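# Press springy cord onto drawn board line with blocks

## Task

Shape the elastic cord so that it follows the line marked on the board and weigh it down with the steel blocks so it stays put; it counts only if the cord touches the line along its whole length and lies flat on the board.

## Robot and tools

Robot: two arms, left_arm and right_arm, each ending in a two-finger gripper. In the scene frame the origin sits at table-top height, midway between the nominal arm bases; +x points out over the table, +z up, and left_arm is on the +y side (these names do not match image left/right). Calibrated bases: left_arm at (-0.048, +0.367, 0) m, right_arm at (-0.063, -0.362, 0) m, each turned very slightly about z.

Frames: every hand position, quaternion, velocity and wrist-camera pose in a result is in that arm's own base frame. Fixed cameras and the table use the scene frame. Motion offsets are along the axes of the arm's current Hand target. Gripper axes: fingers point along +z, they open and close along x. end_effector_position is the point between the pads; the fingertips extend 17.5 mm past it. A block of varying shape juts up to 12 cm from the last joint's axis toward the gripper's -y and rotates with it, so allow room for it.

execute_actions(actions, cameras): actions is a list of actions; each action is a table of 1 to 15 rows, one row per 1/30 s step, and a short table repeats its final row until step 15. Every row is one flat list of 18 numbers in [-1, 1]: left_arm dx, dy, dz, rx, ry, rz, left_gripper position, force_limit, speed, then the same nine for right_arm/right_gripper. The six pose numbers are offsets from the Hand target as it was when that action began (not from the previous row); 1.0 equals 0.6 m or 180 degrees, and rx, ry, rz form a single rotation vector. Because each action starts fresh, repeating an offset moves the hand further. Six zeros means no new pose request for that arm. Gripper numbers are absolute commands every time, so resend the current values to leave a gripper unchanged; a 0 there really means 0. An empty actions list returns state plus images from all cameras.

Gripper scale: position +1 is fully open (50 mm), about -0.65 brings the pads together, -1 grips until the object blocks the fingers. force_limit per pad: -1 about 20 N, 0 about 102 N, +1 about 185 N (actual grip can be ~15 N higher). speed of the gap: -1 is 20 mm/s, 0 is 85, +1 is 150. Both begin at +1. New force_limit or speed only apply after a position change of at least 0.01. To grip softly, open first.

move(target, speed, blend, stop_force, zero, blocking, cameras): target is one 18-number row as above, or a list of up to 15 such rows; all rows are offsets from the same starting Hand targets, not chained. Paths are straight lines and do not avoid obstacles or the other arm. speed is path top speed in m/s (0.002 to 1, default 0.25; rotation limited to twice that in rad/s), one value or one per target. blend in metres rounds corners between listed targets (0 = stop at each). stop_force (12 to 80 N, one value for both arms) ends an arm's path when it senses that much extra push along its direction of travel; use it slowly and with a small value, never on a turning gripper, and leave it out when backing away from a contact. zero (only with stop_force, default true) re-zeros the force reading before the move. blocking=false returns early while the move continues (not allowed with stop_force). Everything runs at most 10 s. The result adds a move: line: done, off_target, moving, held or fault, plus limits such as paced (pose clipped) or held (steps withheld).

wait(seconds, 0 to 3600) lets time pass without new commands. stop() brakes a running move. zoom_image(camera, region=[x0, y0, x1, y1]) enlarges part of the latest image of cam_high, cam_board, cam_left_wrist or cam_right_wrist (all 672x504); region at most 504x504 pixels. finished_scene(scene) closes the scene for good (scene 1 or 2); the cord must stay in place without the robot.

Reading results: Hand target is the last commanded pose after clipping and is the base for the next offsets; the gripper often rests a bit short of it, so resend the gap. object_status: 0 moving, 1 blocked while opening, 2 blocked while closing (a grip), 3 reached the command or pads met (usually nothing held). Opening in mm is about (250 - position_measured) x 0.202. Flange force is the estimated outside force in the gripper's x y z axes, noisy and including held weight; no reading near singular poses. Joint velocities may read within noise. Tool commands shows current gripper commands.

Limits and hazards: the commanded orientation is clipped each step to within 32 degrees of the measured one. Arms are stiff; aiming even slightly beyond a solid contact can trigger a fault. A joint torque over its load limit (142 N m for waist, shoulder, elbow; 35.6 N m for the three wrist joints) or 150 N net outside force stops that arm for 10 s. Hot motors (from loads, stretched arms, pushing at unreachable poses) can force a 30 to 60 s stop. The clearance check withholds commands that bring the arms too close, but collisions can still happen and an arm-to-arm hit can fail the scene. Do not let anything fall off the table, drop parts, release moving parts, slam or push hard. Loose items may get nudged occasionally. Time counts, including thinking; smooth, low-effort motion is preferred.

Each tool is called after "Request:" by a JSON object that holds its "op" and its "data".

## Session

Request:
{"op": "execute_actions", "data": {"actions": []}}

Scene clock: 0.00 s.
left_arm: end_effector_position=(+0.6565, -0.5145, +0.1728) position_measured=3 object_status=3 end_effector_quat_wxyz=(-0.406, +0.596, -0.557, +0.412) | right_arm: end_effector_position=(+0.5399, +0.0304, +0.3324) position_measured=4 object_status=3 end_effector_quat_wxyz=(+0.251, +0.676, +0.681, +0.130)
Joint positions: left_arm=[-0.921 0.657 0.398 -1.342 -0.905 -1.458] | right_arm=[0.519 -0.161 -0.281 0.466 -1.086 -0.655]
Joint velocities: within noise
Flange force (N): no reading
Hand target: left_arm +0.6565, -0.5145, +0.1728; -0.406, +0.596, -0.557, +0.412 | right_arm +0.5399, +0.0304, +0.3324; +0.251, +0.676, +0.681, +0.130
Tool commands: left_gripper/position=+1.0 left_gripper/force_limit=+1.0 left_gripper/speed=+1.0 right_gripper/position=+0.992157 right_gripper/force_limit=+1.0 right_gripper/speed=+1.0

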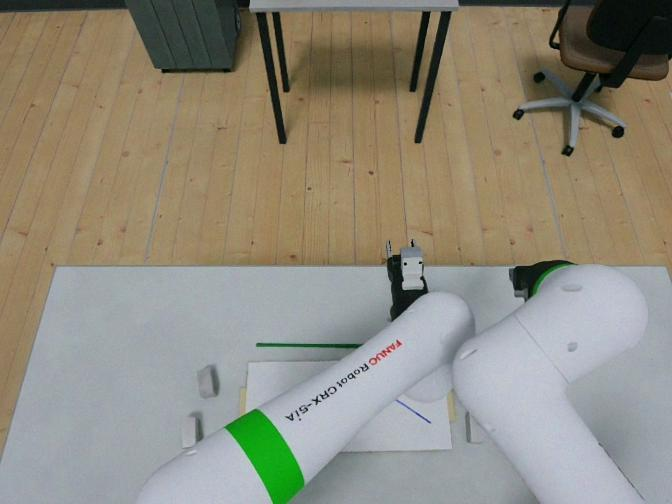

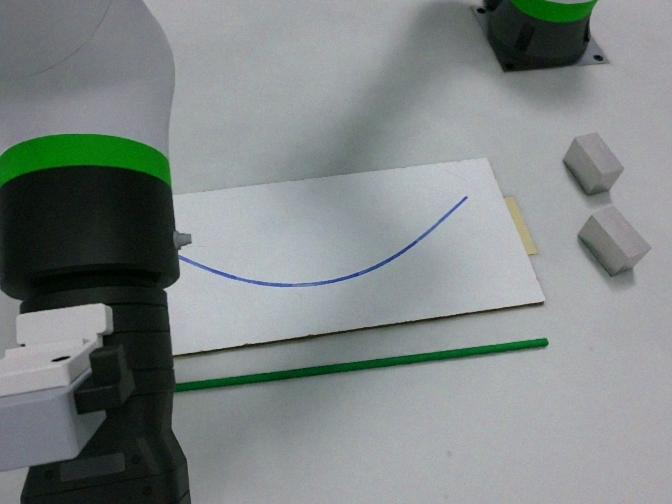

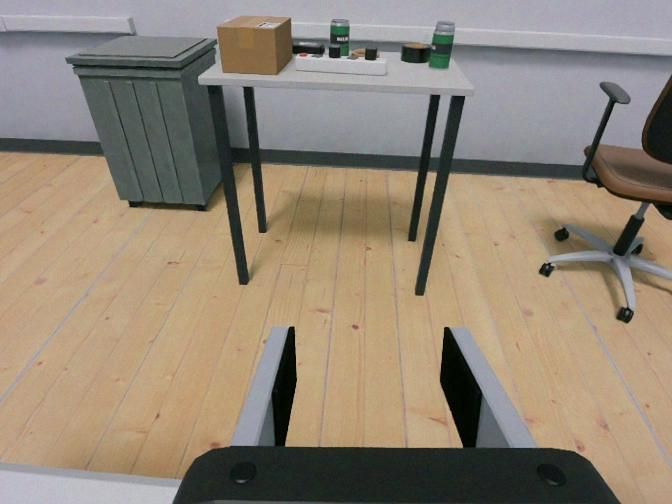

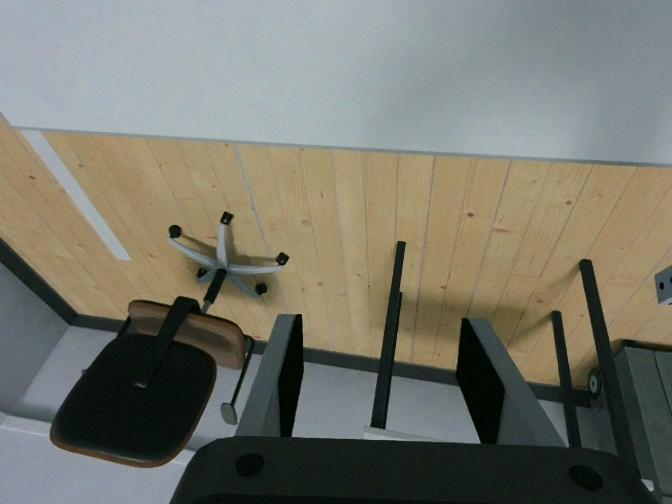

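Request:
{"op": "move", "data": {"target": [-0.95,-0.104,-0.45,-0.392,-0.003,0.019,1,1,1,-0.444,-0.248,-0.006,0.174,0.055,0.002,1,1,1], "cameras": ["all"]}}

Scene clock: 25.50 s.
left_arm: end_effector_position=(+0.3995, +0.0510, +0.2984) position_measured=3 object_status=3 end_effector_quat_wxyz=(-0.001, +0.707, -0.707, +0.001) | right_arm: end_effector_position=(+0.4003, -0.2394, +0.3030) position_measured=3 object_status=3 end_effector_quat_wxyz=(+0.000, +0.707, +0.707, -0.001)
Joint positions: left_arm=[0.456 -0.12 -0.072 0.001 -1.617 -3.598] | right_arm=[-0.255 0.045 0.098 0.002 -1.624 0.256]
Flange force (N): left_arm=[-1.1 2.7 6.5] | right_arm=[-0.8 0.6 3.1]
Hand target: left_arm +0.3995, +0.0510, +0.2984; -0.001, +0.707, -0.707, +0.001 | right_arm +0.4003, -0.2394, +0.3030; +0.000, +0.707, +0.707, -0.001
Off the commanded pose: left_arm 0.000 m, 0 deg | right_arm 0.000 m, 0 deg.
move: done
cam_left_wrist: T_world_to_cam=[[-0.0055, -0.99982, -0.01809, 0.06957], [-0.95172, -0.00031, 0.30696, 0.32751], [-0.30691, 0.0189, -0.95155, 0.53018]] pos_world=[0.47479, 0.05963, 0.40522]
cam_right_wrist: T_world_to_cam=[[0.00255, 0.9995, -0.03153, 0.25664], [0.94422, 0.00798, 0.32921, -0.44343], [0.3293, -0.03061, -0.94373, 0.26885]] pos_world=[0.32951, -0.24475, 0.4078]

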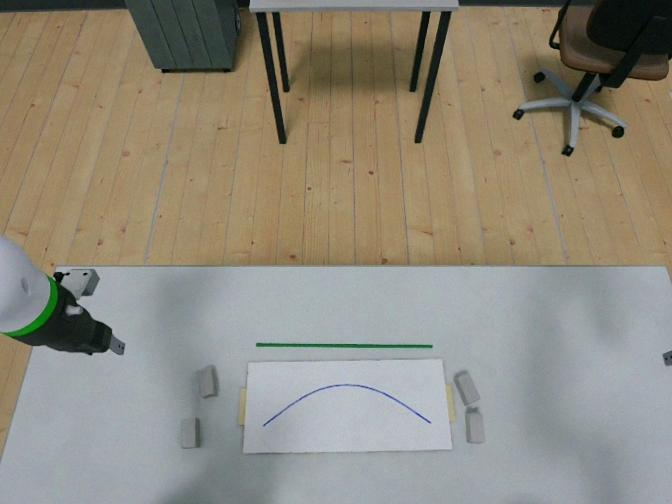

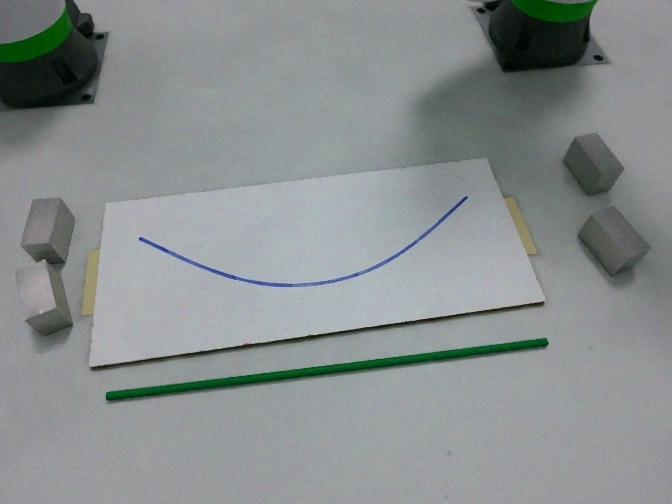

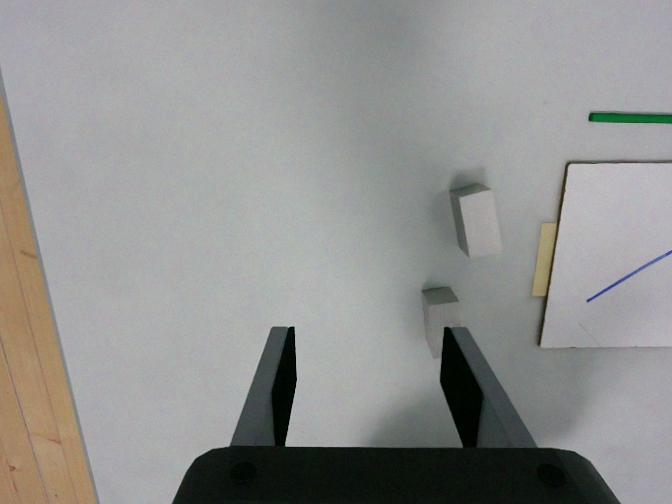

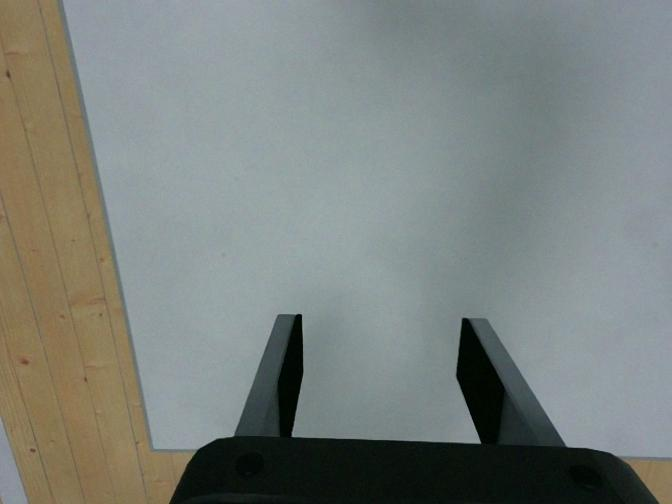

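Request:
{"op": "zoom_image", "data": {"camera": "cam_high", "region": [240, 330, 460, 460]}}

Request:
{"op": "zoom_image", "data": {"camera": "cam_high", "region": [160, 350, 260, 460]}}

Request:
{"op": "zoom_image", "data": {"camera": "cam_high", "region": [420, 350, 520, 460]}}

Request:
{"op": "zoom_image", "data": {"camera": "cam_board", "region": [100, 160, 560, 420]}}

Scaled by 2.291.

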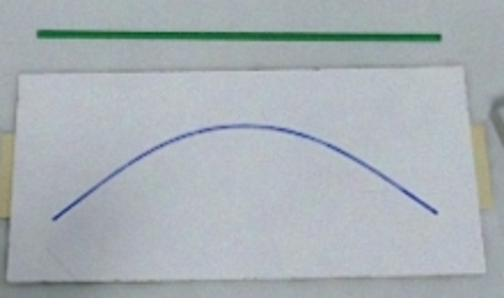

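Scaled by 4.582.

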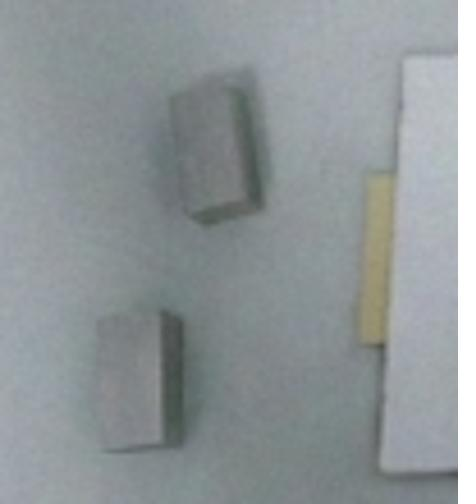

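Scaled by 4.582.

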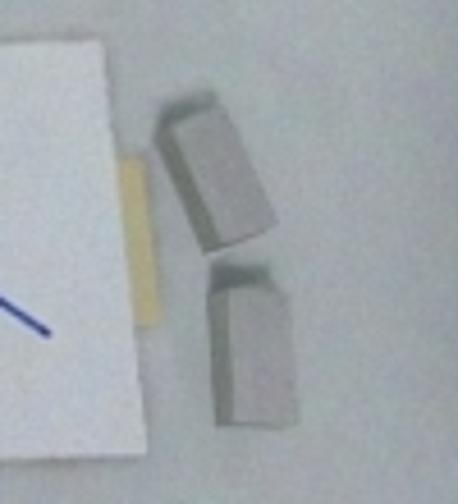

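Scaled by 1.096.

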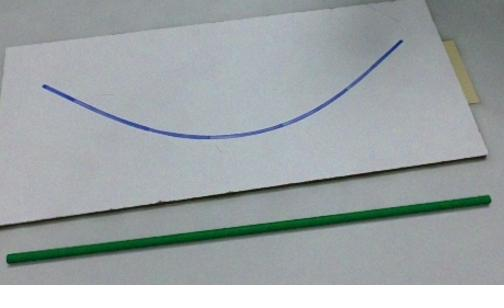

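Request:
{"op": "move", "data": {"target": [0.535,0.09,-0.083,0,0,0,1,1,1,0.684,-0.068,-0.078,0,0,0,1,1,1], "cameras": ["all"]}}

Scene clock: 56.83 s.
left_arm: end_effector_position=(+0.3453, -0.2699, +0.3480) position_measured=3 object_status=3 end_effector_quat_wxyz=(-0.001, +0.707, -0.707, +0.001) | right_arm: end_effector_position=(+0.3594, +0.1710, +0.3492) position_measured=3 object_status=3 end_effector_quat_wxyz=(+0.000, +0.707, +0.707, -0.001)
Joint positions: left_arm=[-0.363 -0.016 0.142 -0.001 -1.727 -2.779] | right_arm=[0.778 -0.116 0.051 0.001 -1.739 -0.777]
Flange force (N): left_arm=[-2.9 1.9 7.7] | right_arm=[-1.6 2.5 3.3]
Hand target: left_arm +0.3453, -0.2699, +0.3480; -0.001, +0.707, -0.707, +0.001 | right_arm +0.3594, +0.1711, +0.3492; +0.000, +0.707, +0.707, -0.001
Off the commanded pose: left_arm 0.000 m, 0 deg | right_arm 0.000 m, 0 deg.
move: done
cam_left_wrist: T_world_to_cam=[[-0.00541, -0.99982, -0.01812, -0.25081], [-0.95172, -0.00041, 0.30696, 0.26048], [-0.30691, 0.0189, -0.95155, 0.56678]] pos_world=[0.42049, -0.26137, 0.45482]
cam_right_wrist: T_world_to_cam=[[0.00258, 0.9995, -0.03162, -0.15196], [0.94419, 0.00798, 0.3293, -0.42332], [0.32939, -0.03071, -0.9437, 0.33846]] pos_world=[0.28861, 0.16565, 0.454]

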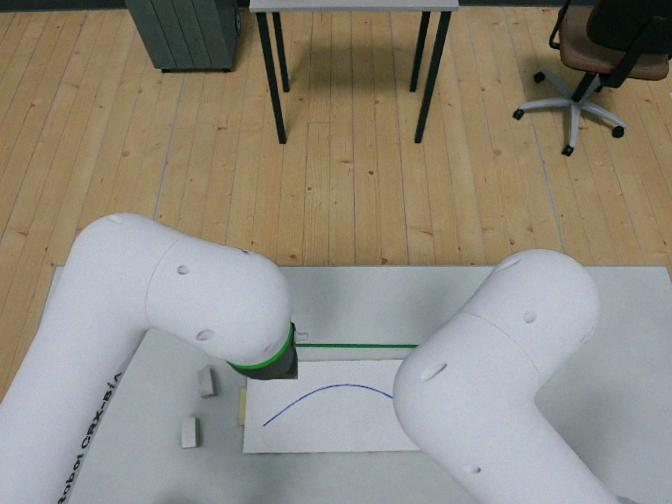

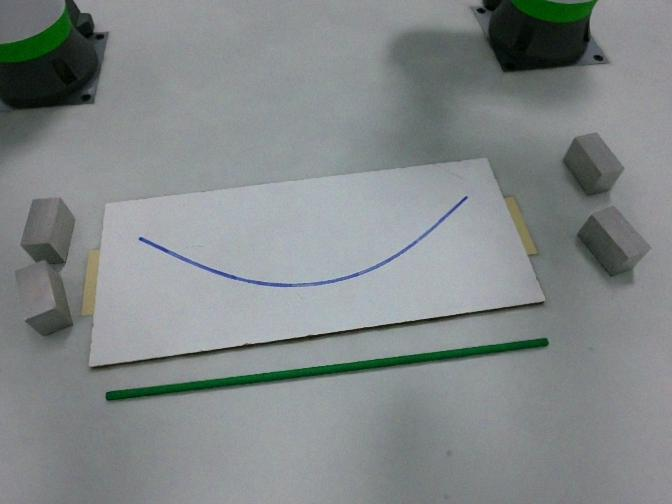

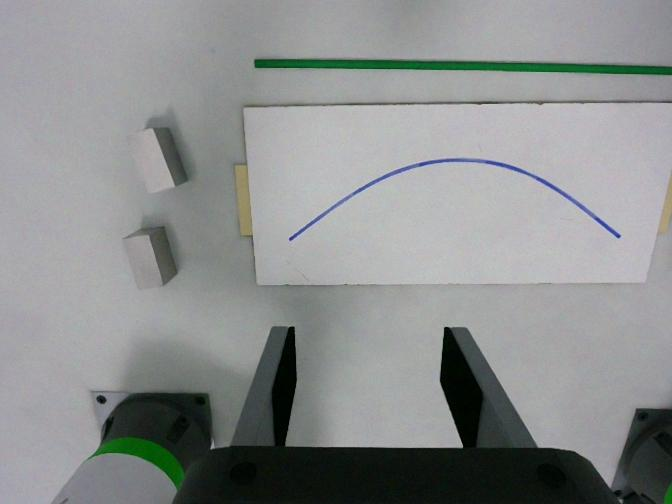

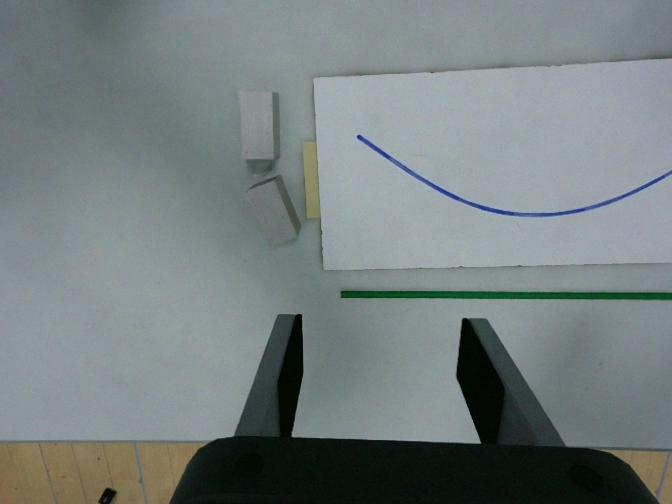

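Request:
{"op": "zoom_image", "data": {"camera": "cam_left_wrist", "region": [240, 40, 672, 300]}}

Request:
{"op": "zoom_image", "data": {"camera": "cam_left_wrist", "region": [100, 100, 280, 300]}}

Request:
{"op": "zoom_image", "data": {"camera": "cam_right_wrist", "region": [220, 60, 672, 320]}}

Request:
{"op": "zoom_image", "data": {"camera": "cam_right_wrist", "region": [220, 70, 360, 270]}}

Scaled by 1.167.

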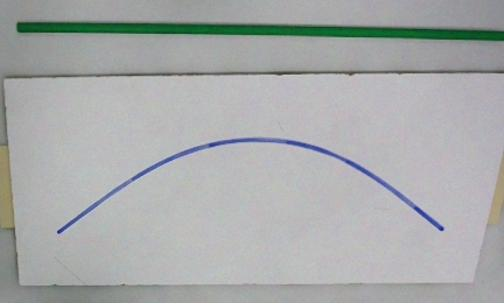

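Scaled by 2.520.

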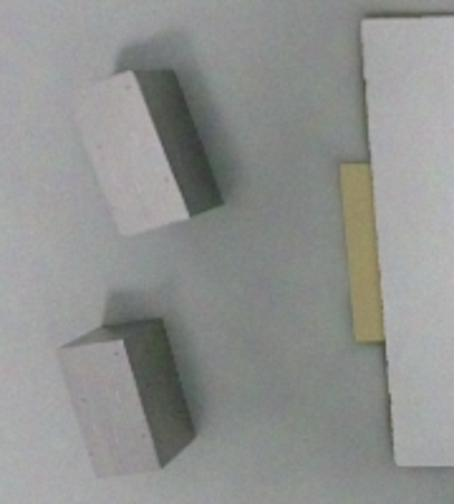

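Scaled by 1.115.

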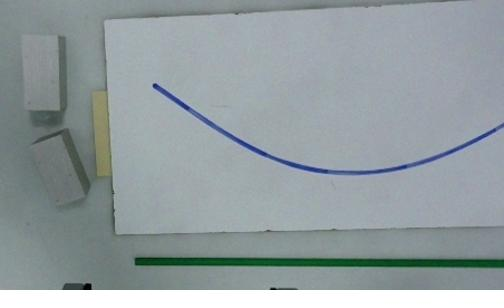

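Scaled by 2.520.

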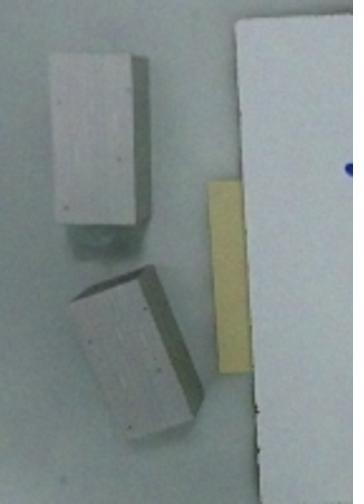

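Request:
{"op": "move", "data": {"target": [-0.342,-0.062,0.347,0,0,-0.083,1,1,1,-0.131,0.059,0.348,0,0,-0.10,1,1,1], "cameras": ["cam_left_wrist","cam_right_wrist"]}}

Scene clock: 122.00 s.
left_arm: end_effector_position=(+0.3831, -0.0648, +0.1400) position_measured=3 object_status=3 end_effector_quat_wxyz=(-0.001, +0.793, -0.609, +0.001) | right_arm: end_effector_position=(+0.3947, +0.0922, +0.1405) position_measured=3 object_status=3 end_effector_quat_wxyz=(+0.000, +0.588, +0.809, -0.001)
Joint positions: left_arm=[0.174 -0.102 -0.43 0 -1.241 -3.055] | right_arm=[0.557 -0.055 -0.386 0.001 -1.242 -0.243]
Flange force (N): left_arm=[-0.6 1.0 6.1] | right_arm=[-0.8 0.5 2.9]
Hand target: left_arm +0.3830, -0.0647, +0.1400; -0.001, +0.793, -0.609, +0.001 | right_arm +0.3947, +0.0922, +0.1405; +0.000, +0.588, +0.809, -0.001
Off the commanded pose: left_arm 0.000 m, 0 deg | right_arm 0.000 m, 0 deg.
move: done
cam_left_wrist: T_world_to_cam=[[0.25248, -0.96745, -0.0174, -0.14604], [-0.91953, -0.24549, 0.30693, 0.33218], [-0.30121, -0.06149, -0.95157, 0.36919]] pos_world=[0.45353, -0.03703, 0.24682]
cam_right_wrist: T_world_to_cam=[[-0.30647, 0.95137, -0.03131, 0.04655], [0.89569, 0.29935, 0.32883, -0.39497], [0.32221, 0.07273, -0.94387, 0.12084]] pos_world=[0.3291, 0.06516, 0.2454]

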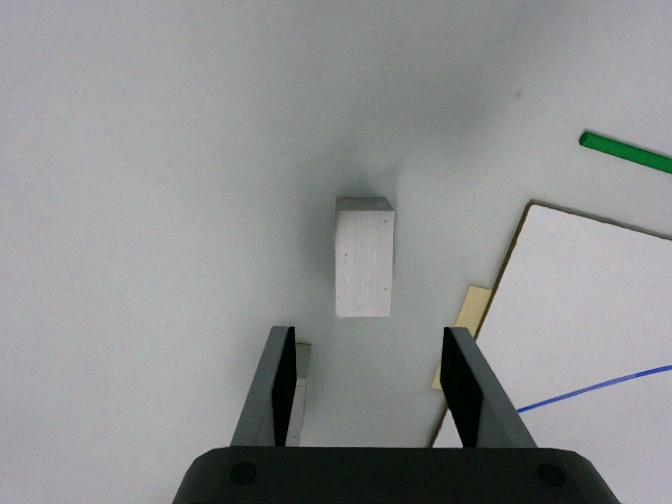

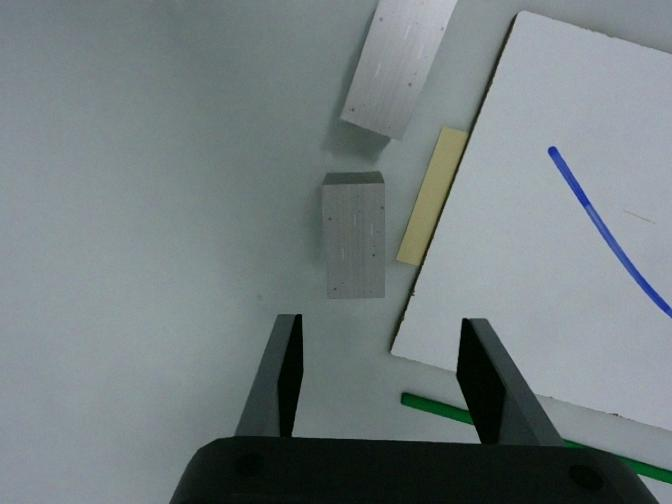

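Request:
{"op": "move", "data": {"target": [[0.0055,-0.0055,0.179,0,0,0,1,1,1,-0.0025,-0.0045,0.180,0,0,0,1,1,1],[0.0055,-0.0055,0.179,0,0,0,-1,-0.8,-0.8,-0.0025,-0.0045,0.180,0,0,0,-1,-0.8,-0.8]], "speed": 0.1}}

Scene clock: 131.80 s.
left_arm: end_effector_position=(+0.3874, -0.0670, +0.0326) position_measured=103 object_status=2 end_effector_quat_wxyz=(-0.001, +0.793, -0.609, +0.001) | right_arm: end_effector_position=(+0.3925, +0.0897, +0.0325) position_measured=104 object_status=2 end_effector_quat_wxyz=(+0.000, +0.588, +0.809, -0.001)
Joint positions: left_arm=[0.166 0.045 -0.568 0 -0.955 -3.047] | right_arm=[0.554 0.072 -0.54 0.001 -0.96 -0.241]
Flange force (N): left_arm=[-1.2 2.3 7.1] | right_arm=[-1.5 1.9 5.3]
Hand target: left_arm +0.3873, -0.0670, +0.0326; -0.001, +0.793, -0.609, +0.001 | right_arm +0.3925, +0.0897, +0.0325; +0.000, +0.588, +0.809, -0.001
Off the commanded pose: left_arm 0.000 m, 0 deg | right_arm 0.000 m, 0 deg.
move: done

Request:
{"op": "move", "data": {"target": [[0,0,-0.1,0,0,0,-1,-0.8,-0.8,0,0,-0.1,0,0,0,-1,-0.8,-0.8],[0.4485,0.206,-0.1,0,0,0.0815,-1,-0.8,-0.8,0,0,-0.2,0,0,0,-1,-0.8,-0.8]], "blend": [0.02,0], "cameras": ["cam_board","cam_left_wrist"]}}

Request:
{"op": "move", "data": {"target": [0,0,0.11,0,0,0,-1,-0.8,-0.8,0,0,0,0,0,0,-1,-0.8,-0.8], "speed": 0.03, "stop_force": 12, "cameras": ["cam_board","cam_left_wrist"]}}

Scene clock: 145.70 s.
left_arm: end_effector_position=(+0.3371, -0.3588, +0.0924) position_measured=103 object_status=2 end_effector_quat_wxyz=(-0.001, +0.709, -0.706, +0.001) | right_arm: end_effector_position=(+0.3926, +0.0899, +0.1525) position_measured=104 object_status=2 end_effector_quat_wxyz=(+0.000, +0.588, +0.809, -0.001)
Joint positions: left_arm=[-0.55 0.205 -0.225 -0.002 -1.139 -2.586] | right_arm=[0.555 -0.072 -0.372 0.001 -1.272 -0.241]
Flange force (N): left_arm=[-3.8 2.0 10.4] | right_arm=[-0.9 1.4 8.5]
Hand target: left_arm +0.3370, -0.3589, +0.0924; -0.001, +0.709, -0.706, +0.001 | right_arm +0.3926, +0.0899, +0.1525; +0.000, +0.588, +0.809, -0.001
Off the commanded pose: left_arm 0.000 m, 0 deg | right_arm 0.000 m, 0 deg.
move: done
cam_left_wrist: T_world_to_cam=[[-0.00072, -0.99983, -0.01824, -0.34588], [-0.95171, -0.00491, 0.30696, 0.32951], [-0.307, 0.01758, -0.95155, 0.32229]] pos_world=[0.41229, -0.34987, 0.19922]

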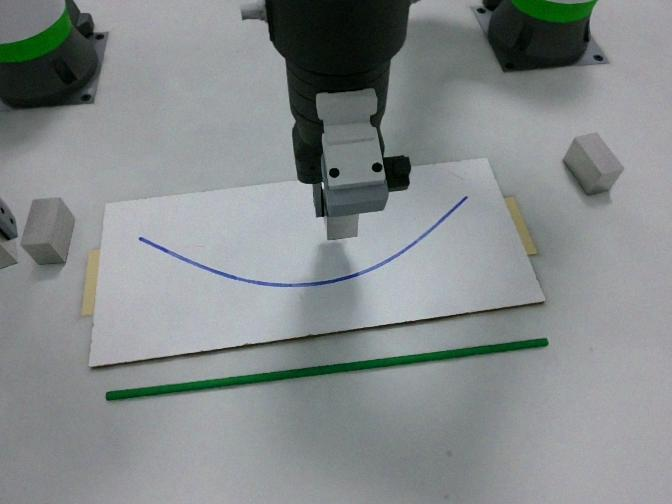

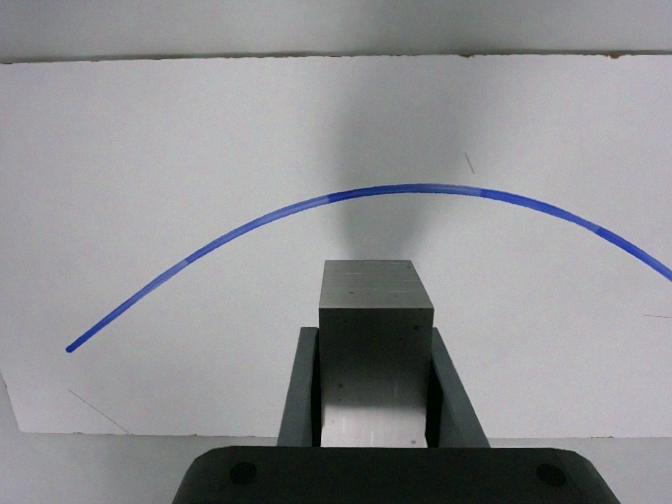

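Scene clock: 148.07 s.
left_arm: end_effector_position=(+0.3372, -0.3588, +0.0386) position_measured=103 object_status=2 end_effector_quat_wxyz=(-0.001, +0.709, -0.706, +0.001) | right_arm: end_effector_position=(+0.3926, +0.0899, +0.1525) position_measured=104 object_status=2 end_effector_quat_wxyz=(+0.000, +0.588, +0.809, -0.001)
Joint positions: left_arm=[-0.55 0.27 -0.286 -0.002 -1.013 -2.586] | right_arm=[0.555 -0.072 -0.372 0.001 -1.272 -0.241]
Flange force (N): left_arm=[-15.9 8.4 -32.4] | right_arm=[-0.7 0.9 8.6]
Hand target: left_arm +0.3372, -0.3588, +0.0385; -0.001, +0.709, -0.706, +0.001 (not the last commanded pose) | right_arm +0.3926, +0.0899, +0.1525; +0.000, +0.588, +0.809, -0.001
Off the commanded pose: left_arm 0.012 m, 0 deg | right_arm 0.000 m, 0 deg.
move: contact (left_arm)
cam_left_wrist: T_world_to_cam=[[-0.00057, -0.99984, -0.01808, -0.34695], [-0.95171, -0.00501, 0.30696, 0.34612], [-0.307, 0.01738, -0.95155, 0.27096]] pos_world=[0.41239, -0.34987, 0.14532]

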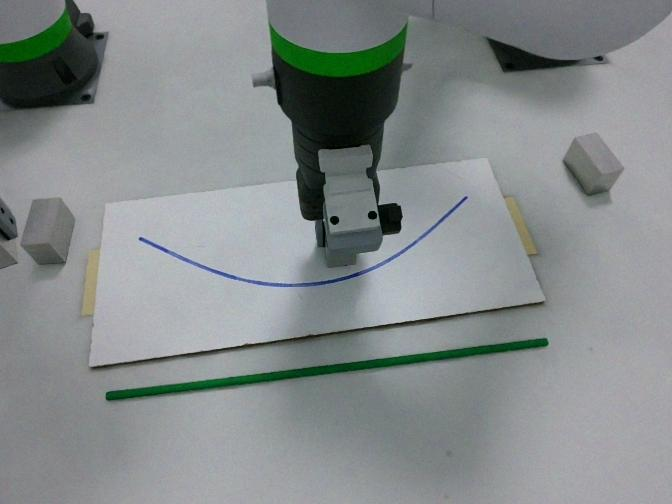

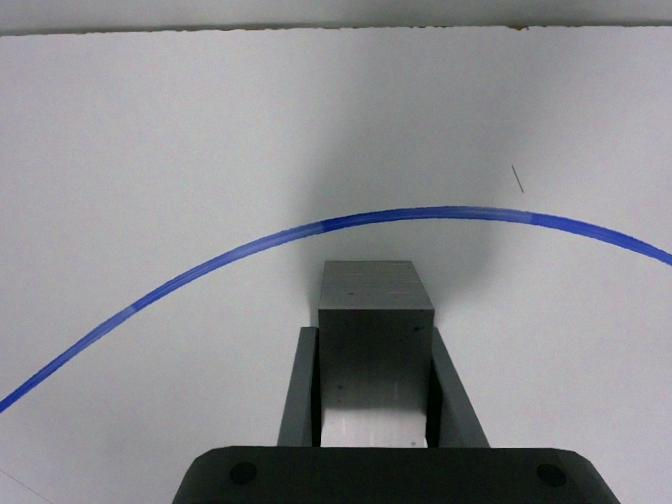

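Request:
{"op": "move", "data": {"target": [[0,0,-0.006,0,0,0,-1,-0.8,-0.8,0,0,0,0,0,0,-1,-0.8,-0.8],[0,-0.0157,-0.006,0,0,0,-1,-0.8,-0.8,0,0,0,0,0,0,-1,-0.8,-0.8],[0,-0.0157,-0.001,0,0,0,-1,-0.8,-0.8,0,0,0,0,0,0,-1,-0.8,-0.8]], "speed": 0.04, "cameras": ["cam_left_wrist"]}}

Request:
{"op": "zoom_image", "data": {"camera": "cam_left_wrist", "region": [250, 150, 500, 320]}}

Scene clock: 157.73 s.
left_arm: end_effector_position=(+0.3466, -0.3588, +0.0392) position_measured=103 object_status=2 end_effector_quat_wxyz=(-0.001, +0.709, -0.706, +0.001) | right_arm: end_effector_position=(+0.3926, +0.0899, +0.1525) position_measured=104 object_status=2 end_effector_quat_wxyz=(+0.000, +0.588, +0.809, -0.001)
Joint positions: left_arm=[-0.54 0.284 -0.267 -0.002 -1.019 -2.596] | right_arm=[0.555 -0.072 -0.372 0.001 -1.272 -0.241]
Flange force (N): left_arm=[-2.3 2.0 10.2] | right_arm=[-0.9 1.7 8.8]
Hand target: left_arm +0.3466, -0.3588, +0.0392; -0.001, +0.709, -0.706, +0.001 | right_arm +0.3926, +0.0899, +0.1525; +0.000, +0.588, +0.809, -0.001
Off the commanded pose: left_arm 0.000 m, 0 deg | right_arm 0.000 m, 0 deg.
move: done
cam_left_wrist: T_world_to_cam=[[-0.00066, -0.99984, -0.01805, -0.3469], [-0.95171, -0.00491, 0.30696, 0.35489], [-0.307, 0.01738, -0.95155, 0.27451]] pos_world=[0.42179, -0.34987, 0.14602]

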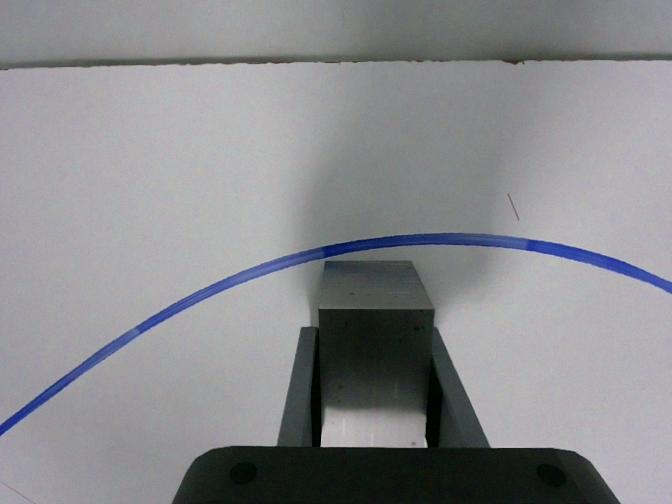

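Scaled by 2.016.

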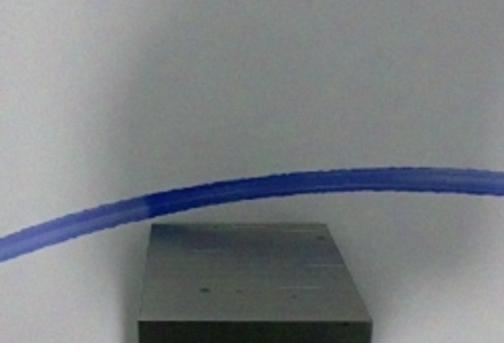

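Request:
{"op": "move", "data": {"target": [[0,0.002,0.001,0,0,0,-1,-0.8,-0.8,0,0,0,0,0,0,-1,-0.8,-0.8],[0,0.002,0.001,0,0,0,1,-0.8,-0.6,0,0,0,0,0,0,-1,-0.8,-0.8],[0,0.002,-0.22,0,0,0,1,-0.8,-0.6,0,0,0,0,0,0,-1,-0.8,-0.8],[-0.58,0.15,-0.15,0,0,0,1,-0.8,-0.6,0,0,0,0,0,0,-1,-0.8,-0.8]], "speed": [0.03,0.1,0.12,0.25], "cameras": ["cam_board","cam_left_wrist"]}}

Scene clock: 167.23 s.
left_arm: end_effector_position=(+0.2549, -0.0112, +0.1290) position_measured=3 object_status=3 end_effector_quat_wxyz=(-0.001, +0.709, -0.706, +0.001) | right_arm: end_effector_position=(+0.3926, +0.0899, +0.1525) position_measured=104 object_status=2 end_effector_quat_wxyz=(+0.000, +0.588, +0.809, -0.001)
Joint positions: left_arm=[0.492 -0.509 -0.743 0.001 -1.335 -3.629] | right_arm=[0.555 -0.072 -0.372 0.001 -1.272 -0.241]
Flange force (N): left_arm=[-1.5 1.7 5.7] | right_arm=[-0.7 0.8 8.6]
Hand target: left_arm +0.2549, -0.0112, +0.1290; -0.001, +0.709, -0.706, +0.001 | right_arm +0.3926, +0.0899, +0.1525; +0.000, +0.588, +0.809, -0.001
Off the commanded pose: left_arm 0.000 m, 0 deg | right_arm 0.000 m, 0 deg.
move: done
cam_left_wrist: T_world_to_cam=[[-0.0007, -0.99984, -0.01814, 0.00224], [-0.95171, -0.00491, 0.30696, 0.24175], [-0.307, 0.01748, -0.95155, 0.32577]] pos_world=[0.33009, -0.00227, 0.23582]

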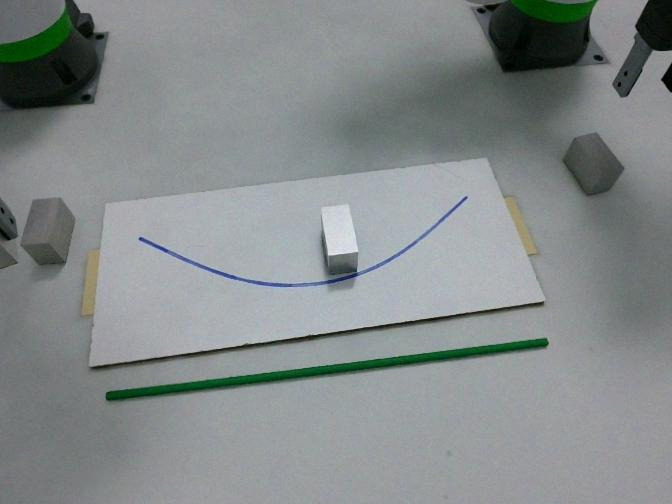

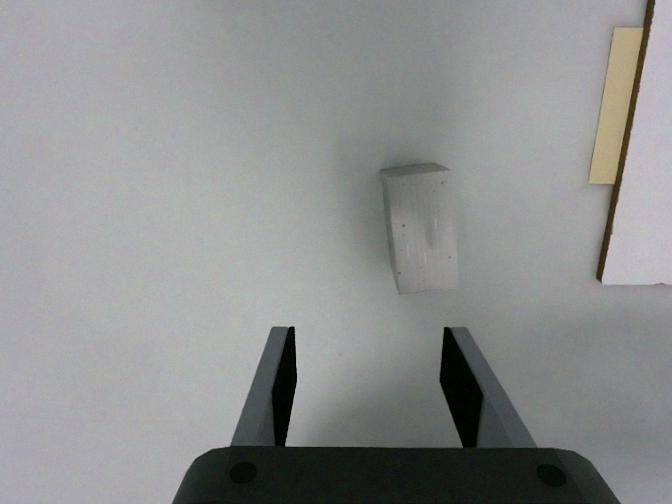

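Request:
{"op": "move", "data": {"target": [[0,0,0,0,0,0,1,-0.8,-0.6,0.4105,0.0718,0,0,0,0.0867,-1,-0.8,-0.8],[0,0,0,0,0,0,1,-0.8,-0.6,0.4105,0.0718,0.176,0,0,0.0867,-1,-0.8,-0.8]], "blend": [0.01,0], "speed": [0.25,0.1], "cameras": ["cam_right_wrist"]}}

Request:
{"op": "move", "data": {"target": [0,0,0,0,0,0,1,-0.8,-0.6,0,0,0.02,0,0,0,-1,-0.8,-0.8], "speed": 0.02, "stop_force": 12, "cameras": ["cam_right_wrist"]}}

Request:
{"op": "zoom_image", "data": {"camera": "cam_right_wrist", "region": [250, 150, 500, 320]}}

Scene clock: 174.80 s.
left_arm: end_effector_position=(+0.2549, -0.0112, +0.1290) position_measured=3 object_status=3 end_effector_quat_wxyz=(-0.001, +0.709, -0.706, +0.001) | right_arm: end_effector_position=(+0.3573, +0.3373, +0.0465) position_measured=104 object_status=2 end_effector_quat_wxyz=(+0.000, +0.692, +0.722, -0.001)
Joint positions: left_arm=[0.492 -0.509 -0.743 0.001 -1.335 -3.63] | right_arm=[1.025 0.259 -0.279 0 -1.034 -0.983]
Flange force (N): left_arm=[-1.7 1.8 6.5] | right_arm=[-0.2 1.0 8.9]
Hand target: left_arm +0.2549, -0.0112, +0.1290; -0.001, +0.709, -0.706, +0.001 | right_arm +0.3574, +0.3373, +0.0465; +0.000, +0.692, +0.722, -0.001
Off the commanded pose: left_arm 0.000 m, 0 deg | right_arm 0.000 m, 0 deg.
move: done
cam_right_wrist: T_world_to_cam=[[-0.03925, 0.99873, -0.03152, -0.31254], [0.94312, 0.04745, 0.32905, -0.3359], [0.33013, -0.01682, -0.94378, 0.05363]] pos_world=[0.28682, 0.32899, 0.1513]

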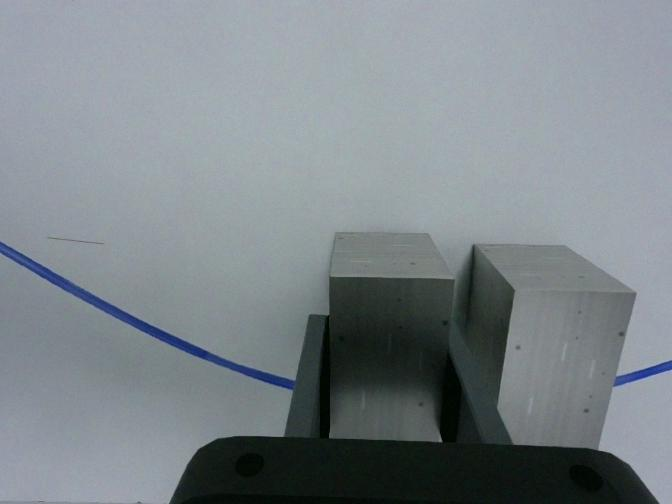

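Scene clock: 175.77 s.
left_arm: end_effector_position=(+0.2549, -0.0112, +0.1290) position_measured=3 object_status=3 end_effector_quat_wxyz=(-0.001, +0.709, -0.706, +0.001) | right_arm: end_effector_position=(+0.3574, +0.3373, +0.0386) position_measured=104 object_status=2 end_effector_quat_wxyz=(+0.000, +0.692, +0.722, -0.001)
Joint positions: left_arm=[0.492 -0.509 -0.743 0.001 -1.335 -3.63] | right_arm=[1.025 0.27 -0.287 0.001 -1.016 -0.983]
Flange force (N): left_arm=[-3.0 3.2 5.7] | right_arm=[-8.9 -18.3 -46.3]
Hand target: left_arm +0.2549, -0.0112, +0.1290; -0.001, +0.709, -0.706, +0.001 | right_arm +0.3574, +0.3373, +0.0386; +0.000, +0.692, +0.722, -0.001 (not the last commanded pose)
Off the commanded pose: left_arm 0.000 m, 0 deg | right_arm 0.004 m, 0 deg.
move: contact (right_arm)
cam_right_wrist: T_world_to_cam=[[-0.03934, 0.99873, -0.03157, -0.31276], [0.94304, 0.04755, 0.32926, -0.33338], [0.33034, -0.01682, -0.94371, 0.0462]] pos_world=[0.28682, 0.32899, 0.1435]

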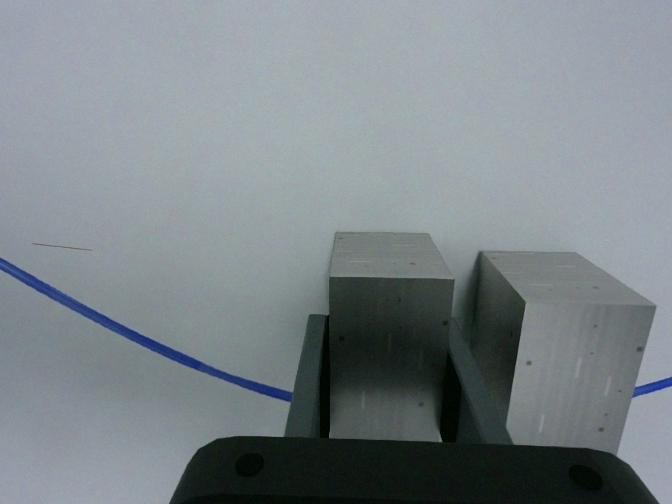

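Scaled by 2.016.

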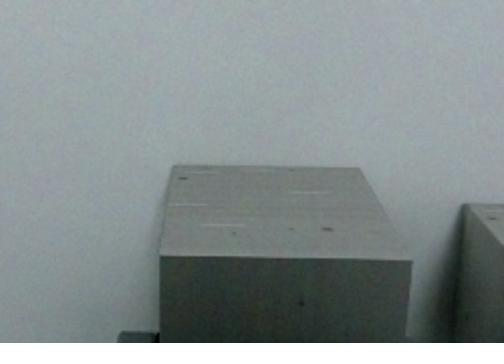

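Request:
{"op": "move", "data": {"target": [[0,0,0,0,0,0,1,-0.8,-0.6,0,0,-0.006,0,0,0,-1,-0.8,-0.8],[0,0,0,0,0,0,1,-0.8,-0.6,-0.025,0.0108,-0.006,0,0,0,-1,-0.8,-0.8],[0,0,0,0,0,0,1,-0.8,-0.6,-0.025,0.0108,-0.001,0,0,0,-1,-0.8,-0.8]], "speed": 0.04, "cameras": ["cam_right_wrist","cam_board"]}}

Request:
{"op": "zoom_image", "data": {"camera": "cam_board", "region": [200, 200, 400, 310]}}

Scene clock: 200.87 s.
left_arm: end_effector_position=(+0.2549, -0.0112, +0.1290) position_measured=3 object_status=3 end_effector_quat_wxyz=(-0.001, +0.709, -0.706, +0.001) | right_arm: end_effector_position=(+0.3645, +0.3226, +0.0393) position_measured=104 object_status=2 end_effector_quat_wxyz=(+0.000, +0.692, +0.722, -0.001)
Joint positions: left_arm=[0.492 -0.509 -0.743 0.001 -1.335 -3.63] | right_arm=[0.995 0.258 -0.3 0.001 -1.014 -0.953]
Flange force (N): left_arm=[-2.3 1.8 6.3] | right_arm=[0.1 0.8 8.9]
Hand target: left_arm +0.2549, -0.0112, +0.1290; -0.001, +0.709, -0.706, +0.001 | right_arm +0.3645, +0.3226, +0.0393; +0.000, +0.692, +0.722, -0.001
Off the commanded pose: left_arm 0.000 m, 0 deg | right_arm 0.000 m, 0 deg.
move: done
cam_right_wrist: T_world_to_cam=[[-0.03934, 0.99873, -0.03157, -0.29778], [0.94304, 0.04755, 0.32926, -0.33957], [0.33034, -0.01682, -0.94371, 0.04418]] pos_world=[0.29392, 0.31429, 0.1441]
Images, in order (width x height): cam_board 672x504, cam_right_wrist 672x504.

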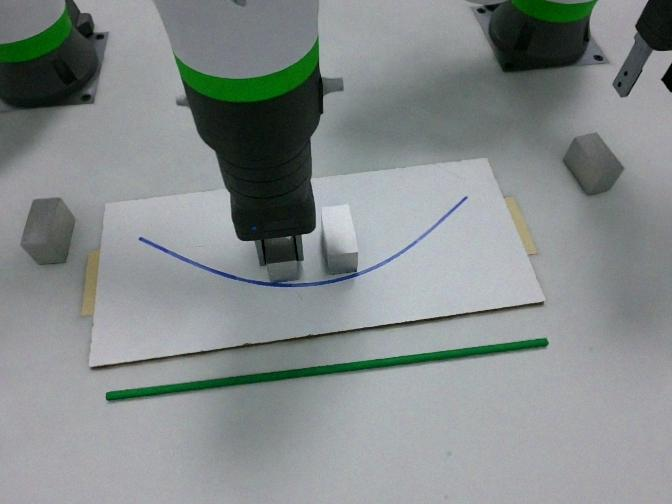

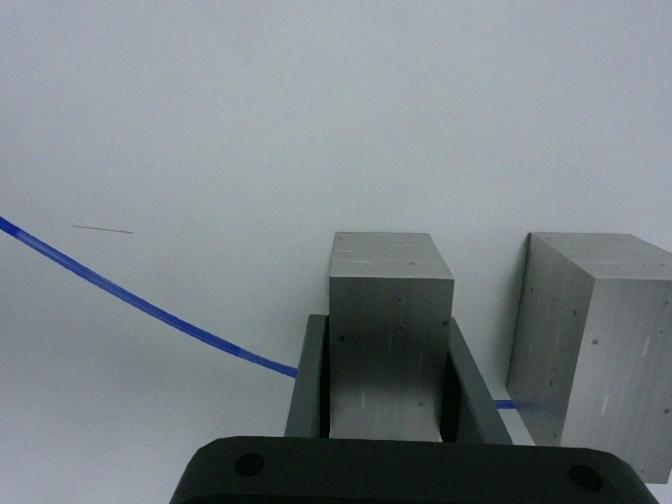

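Scaled by 2.520.

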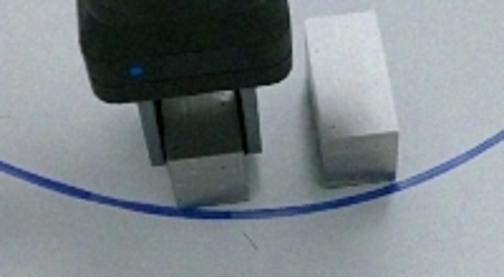

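Request:
{"op": "move", "data": {"target": [[0,0,0,0,0,0,1,-0.8,-0.6,0,-0.0055,0.001,0,0,0,-1,-0.8,-0.8],[0,0,0,0,0,0,1,-0.8,-0.6,0,-0.0055,0.001,0,0,0,1,-0.8,-0.6],[0,0,0,0,0,0,1,-0.8,-0.6,0,-0.0055,-0.2,0,0,0,1,-0.8,-0.6],[0,0,0,0,0,0,1,-0.8,-0.6,-0.5,0,-0.2,0,0,0,1,-0.8,-0.6]], "speed": [0.03,0.1,0.12,0.25], "cameras": ["all"]}}

Request:
{"op": "zoom_image", "data": {"camera": "cam_board", "region": [200, 180, 400, 310]}}

Request:
{"op": "zoom_image", "data": {"camera": "cam_board", "region": [80, 320, 580, 420]}}

Scene clock: 213.13 s.
left_arm: end_effector_position=(+0.2549, -0.0112, +0.1290) position_measured=3 object_status=3 end_effector_quat_wxyz=(-0.001, +0.709, -0.706, +0.001) | right_arm: end_effector_position=(+0.3771, +0.0230, +0.1597) position_measured=3 object_status=3 end_effector_quat_wxyz=(+0.000, +0.692, +0.722, -0.001)
Joint positions: left_arm=[0.492 -0.509 -0.743 0.001 -1.335 -3.63] | right_arm=[0.413 -0.144 -0.419 0.001 -1.297 -0.372]
Flange force (N): left_arm=[-2.2 1.5 6.7] | right_arm=[-1.1 1.8 3.1]
Hand target: left_arm +0.2549, -0.0112, +0.1290; -0.001, +0.709, -0.706, +0.001 | right_arm +0.3772, +0.0230, +0.1597; +0.000, +0.692, +0.722, -0.001
Off the commanded pose: left_arm 0.000 m, 0 deg | right_arm 0.000 m, 0 deg.
move: done
cam_left_wrist: T_world_to_cam=[[-0.00067, -0.99984, -0.01805, 0.00221], [-0.95171, -0.00491, 0.30696, 0.24175], [-0.307, 0.01738, -0.95155, 0.32577]] pos_world=[0.33009, -0.00227, 0.23582]
cam_right_wrist: T_world_to_cam=[[-0.03934, 0.99873, -0.03157, 0.00574], [0.94304, 0.04755, 0.32926, -0.37694], [0.33034, -0.01682, -0.94371, 0.14857]] pos_world=[0.30662, 0.01469, 0.2645]

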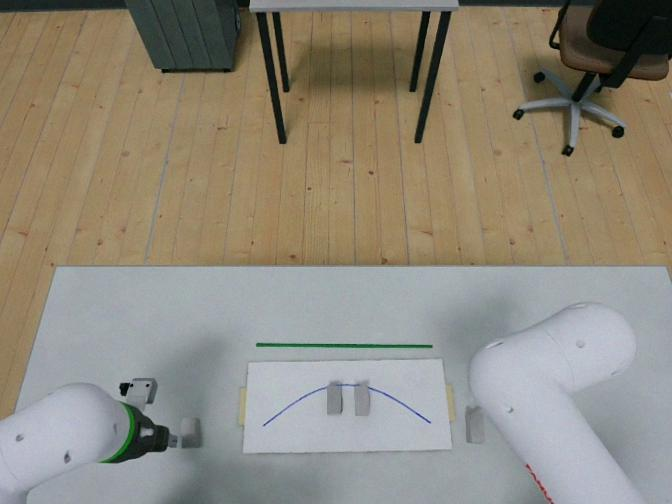

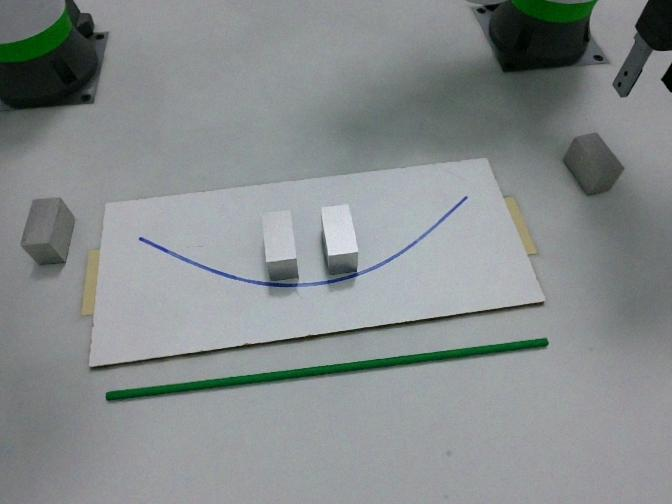

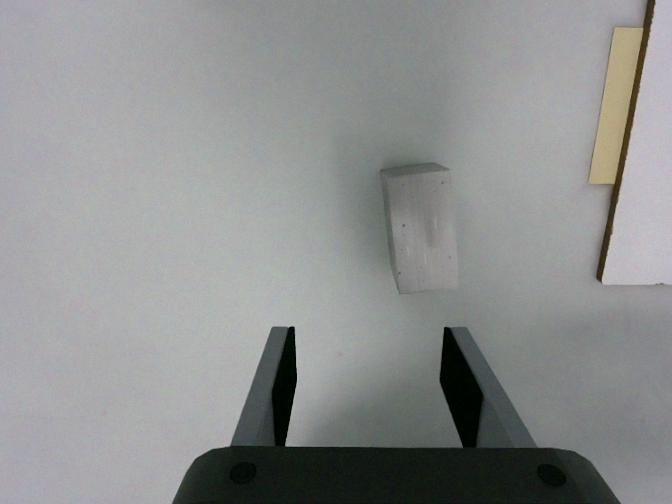

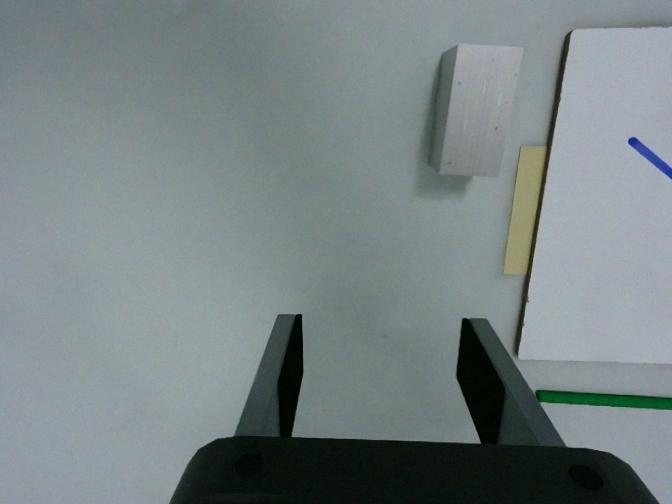

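Scaled by 2.520.

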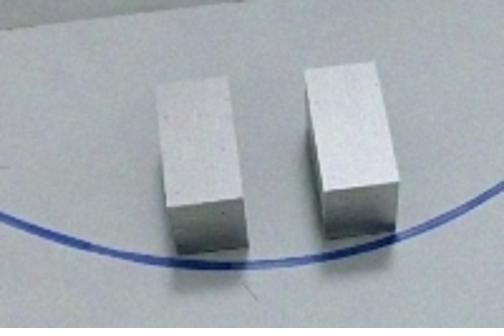

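Scaled by 1.008.

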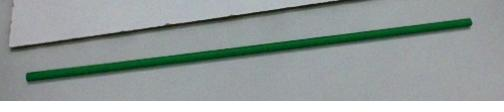

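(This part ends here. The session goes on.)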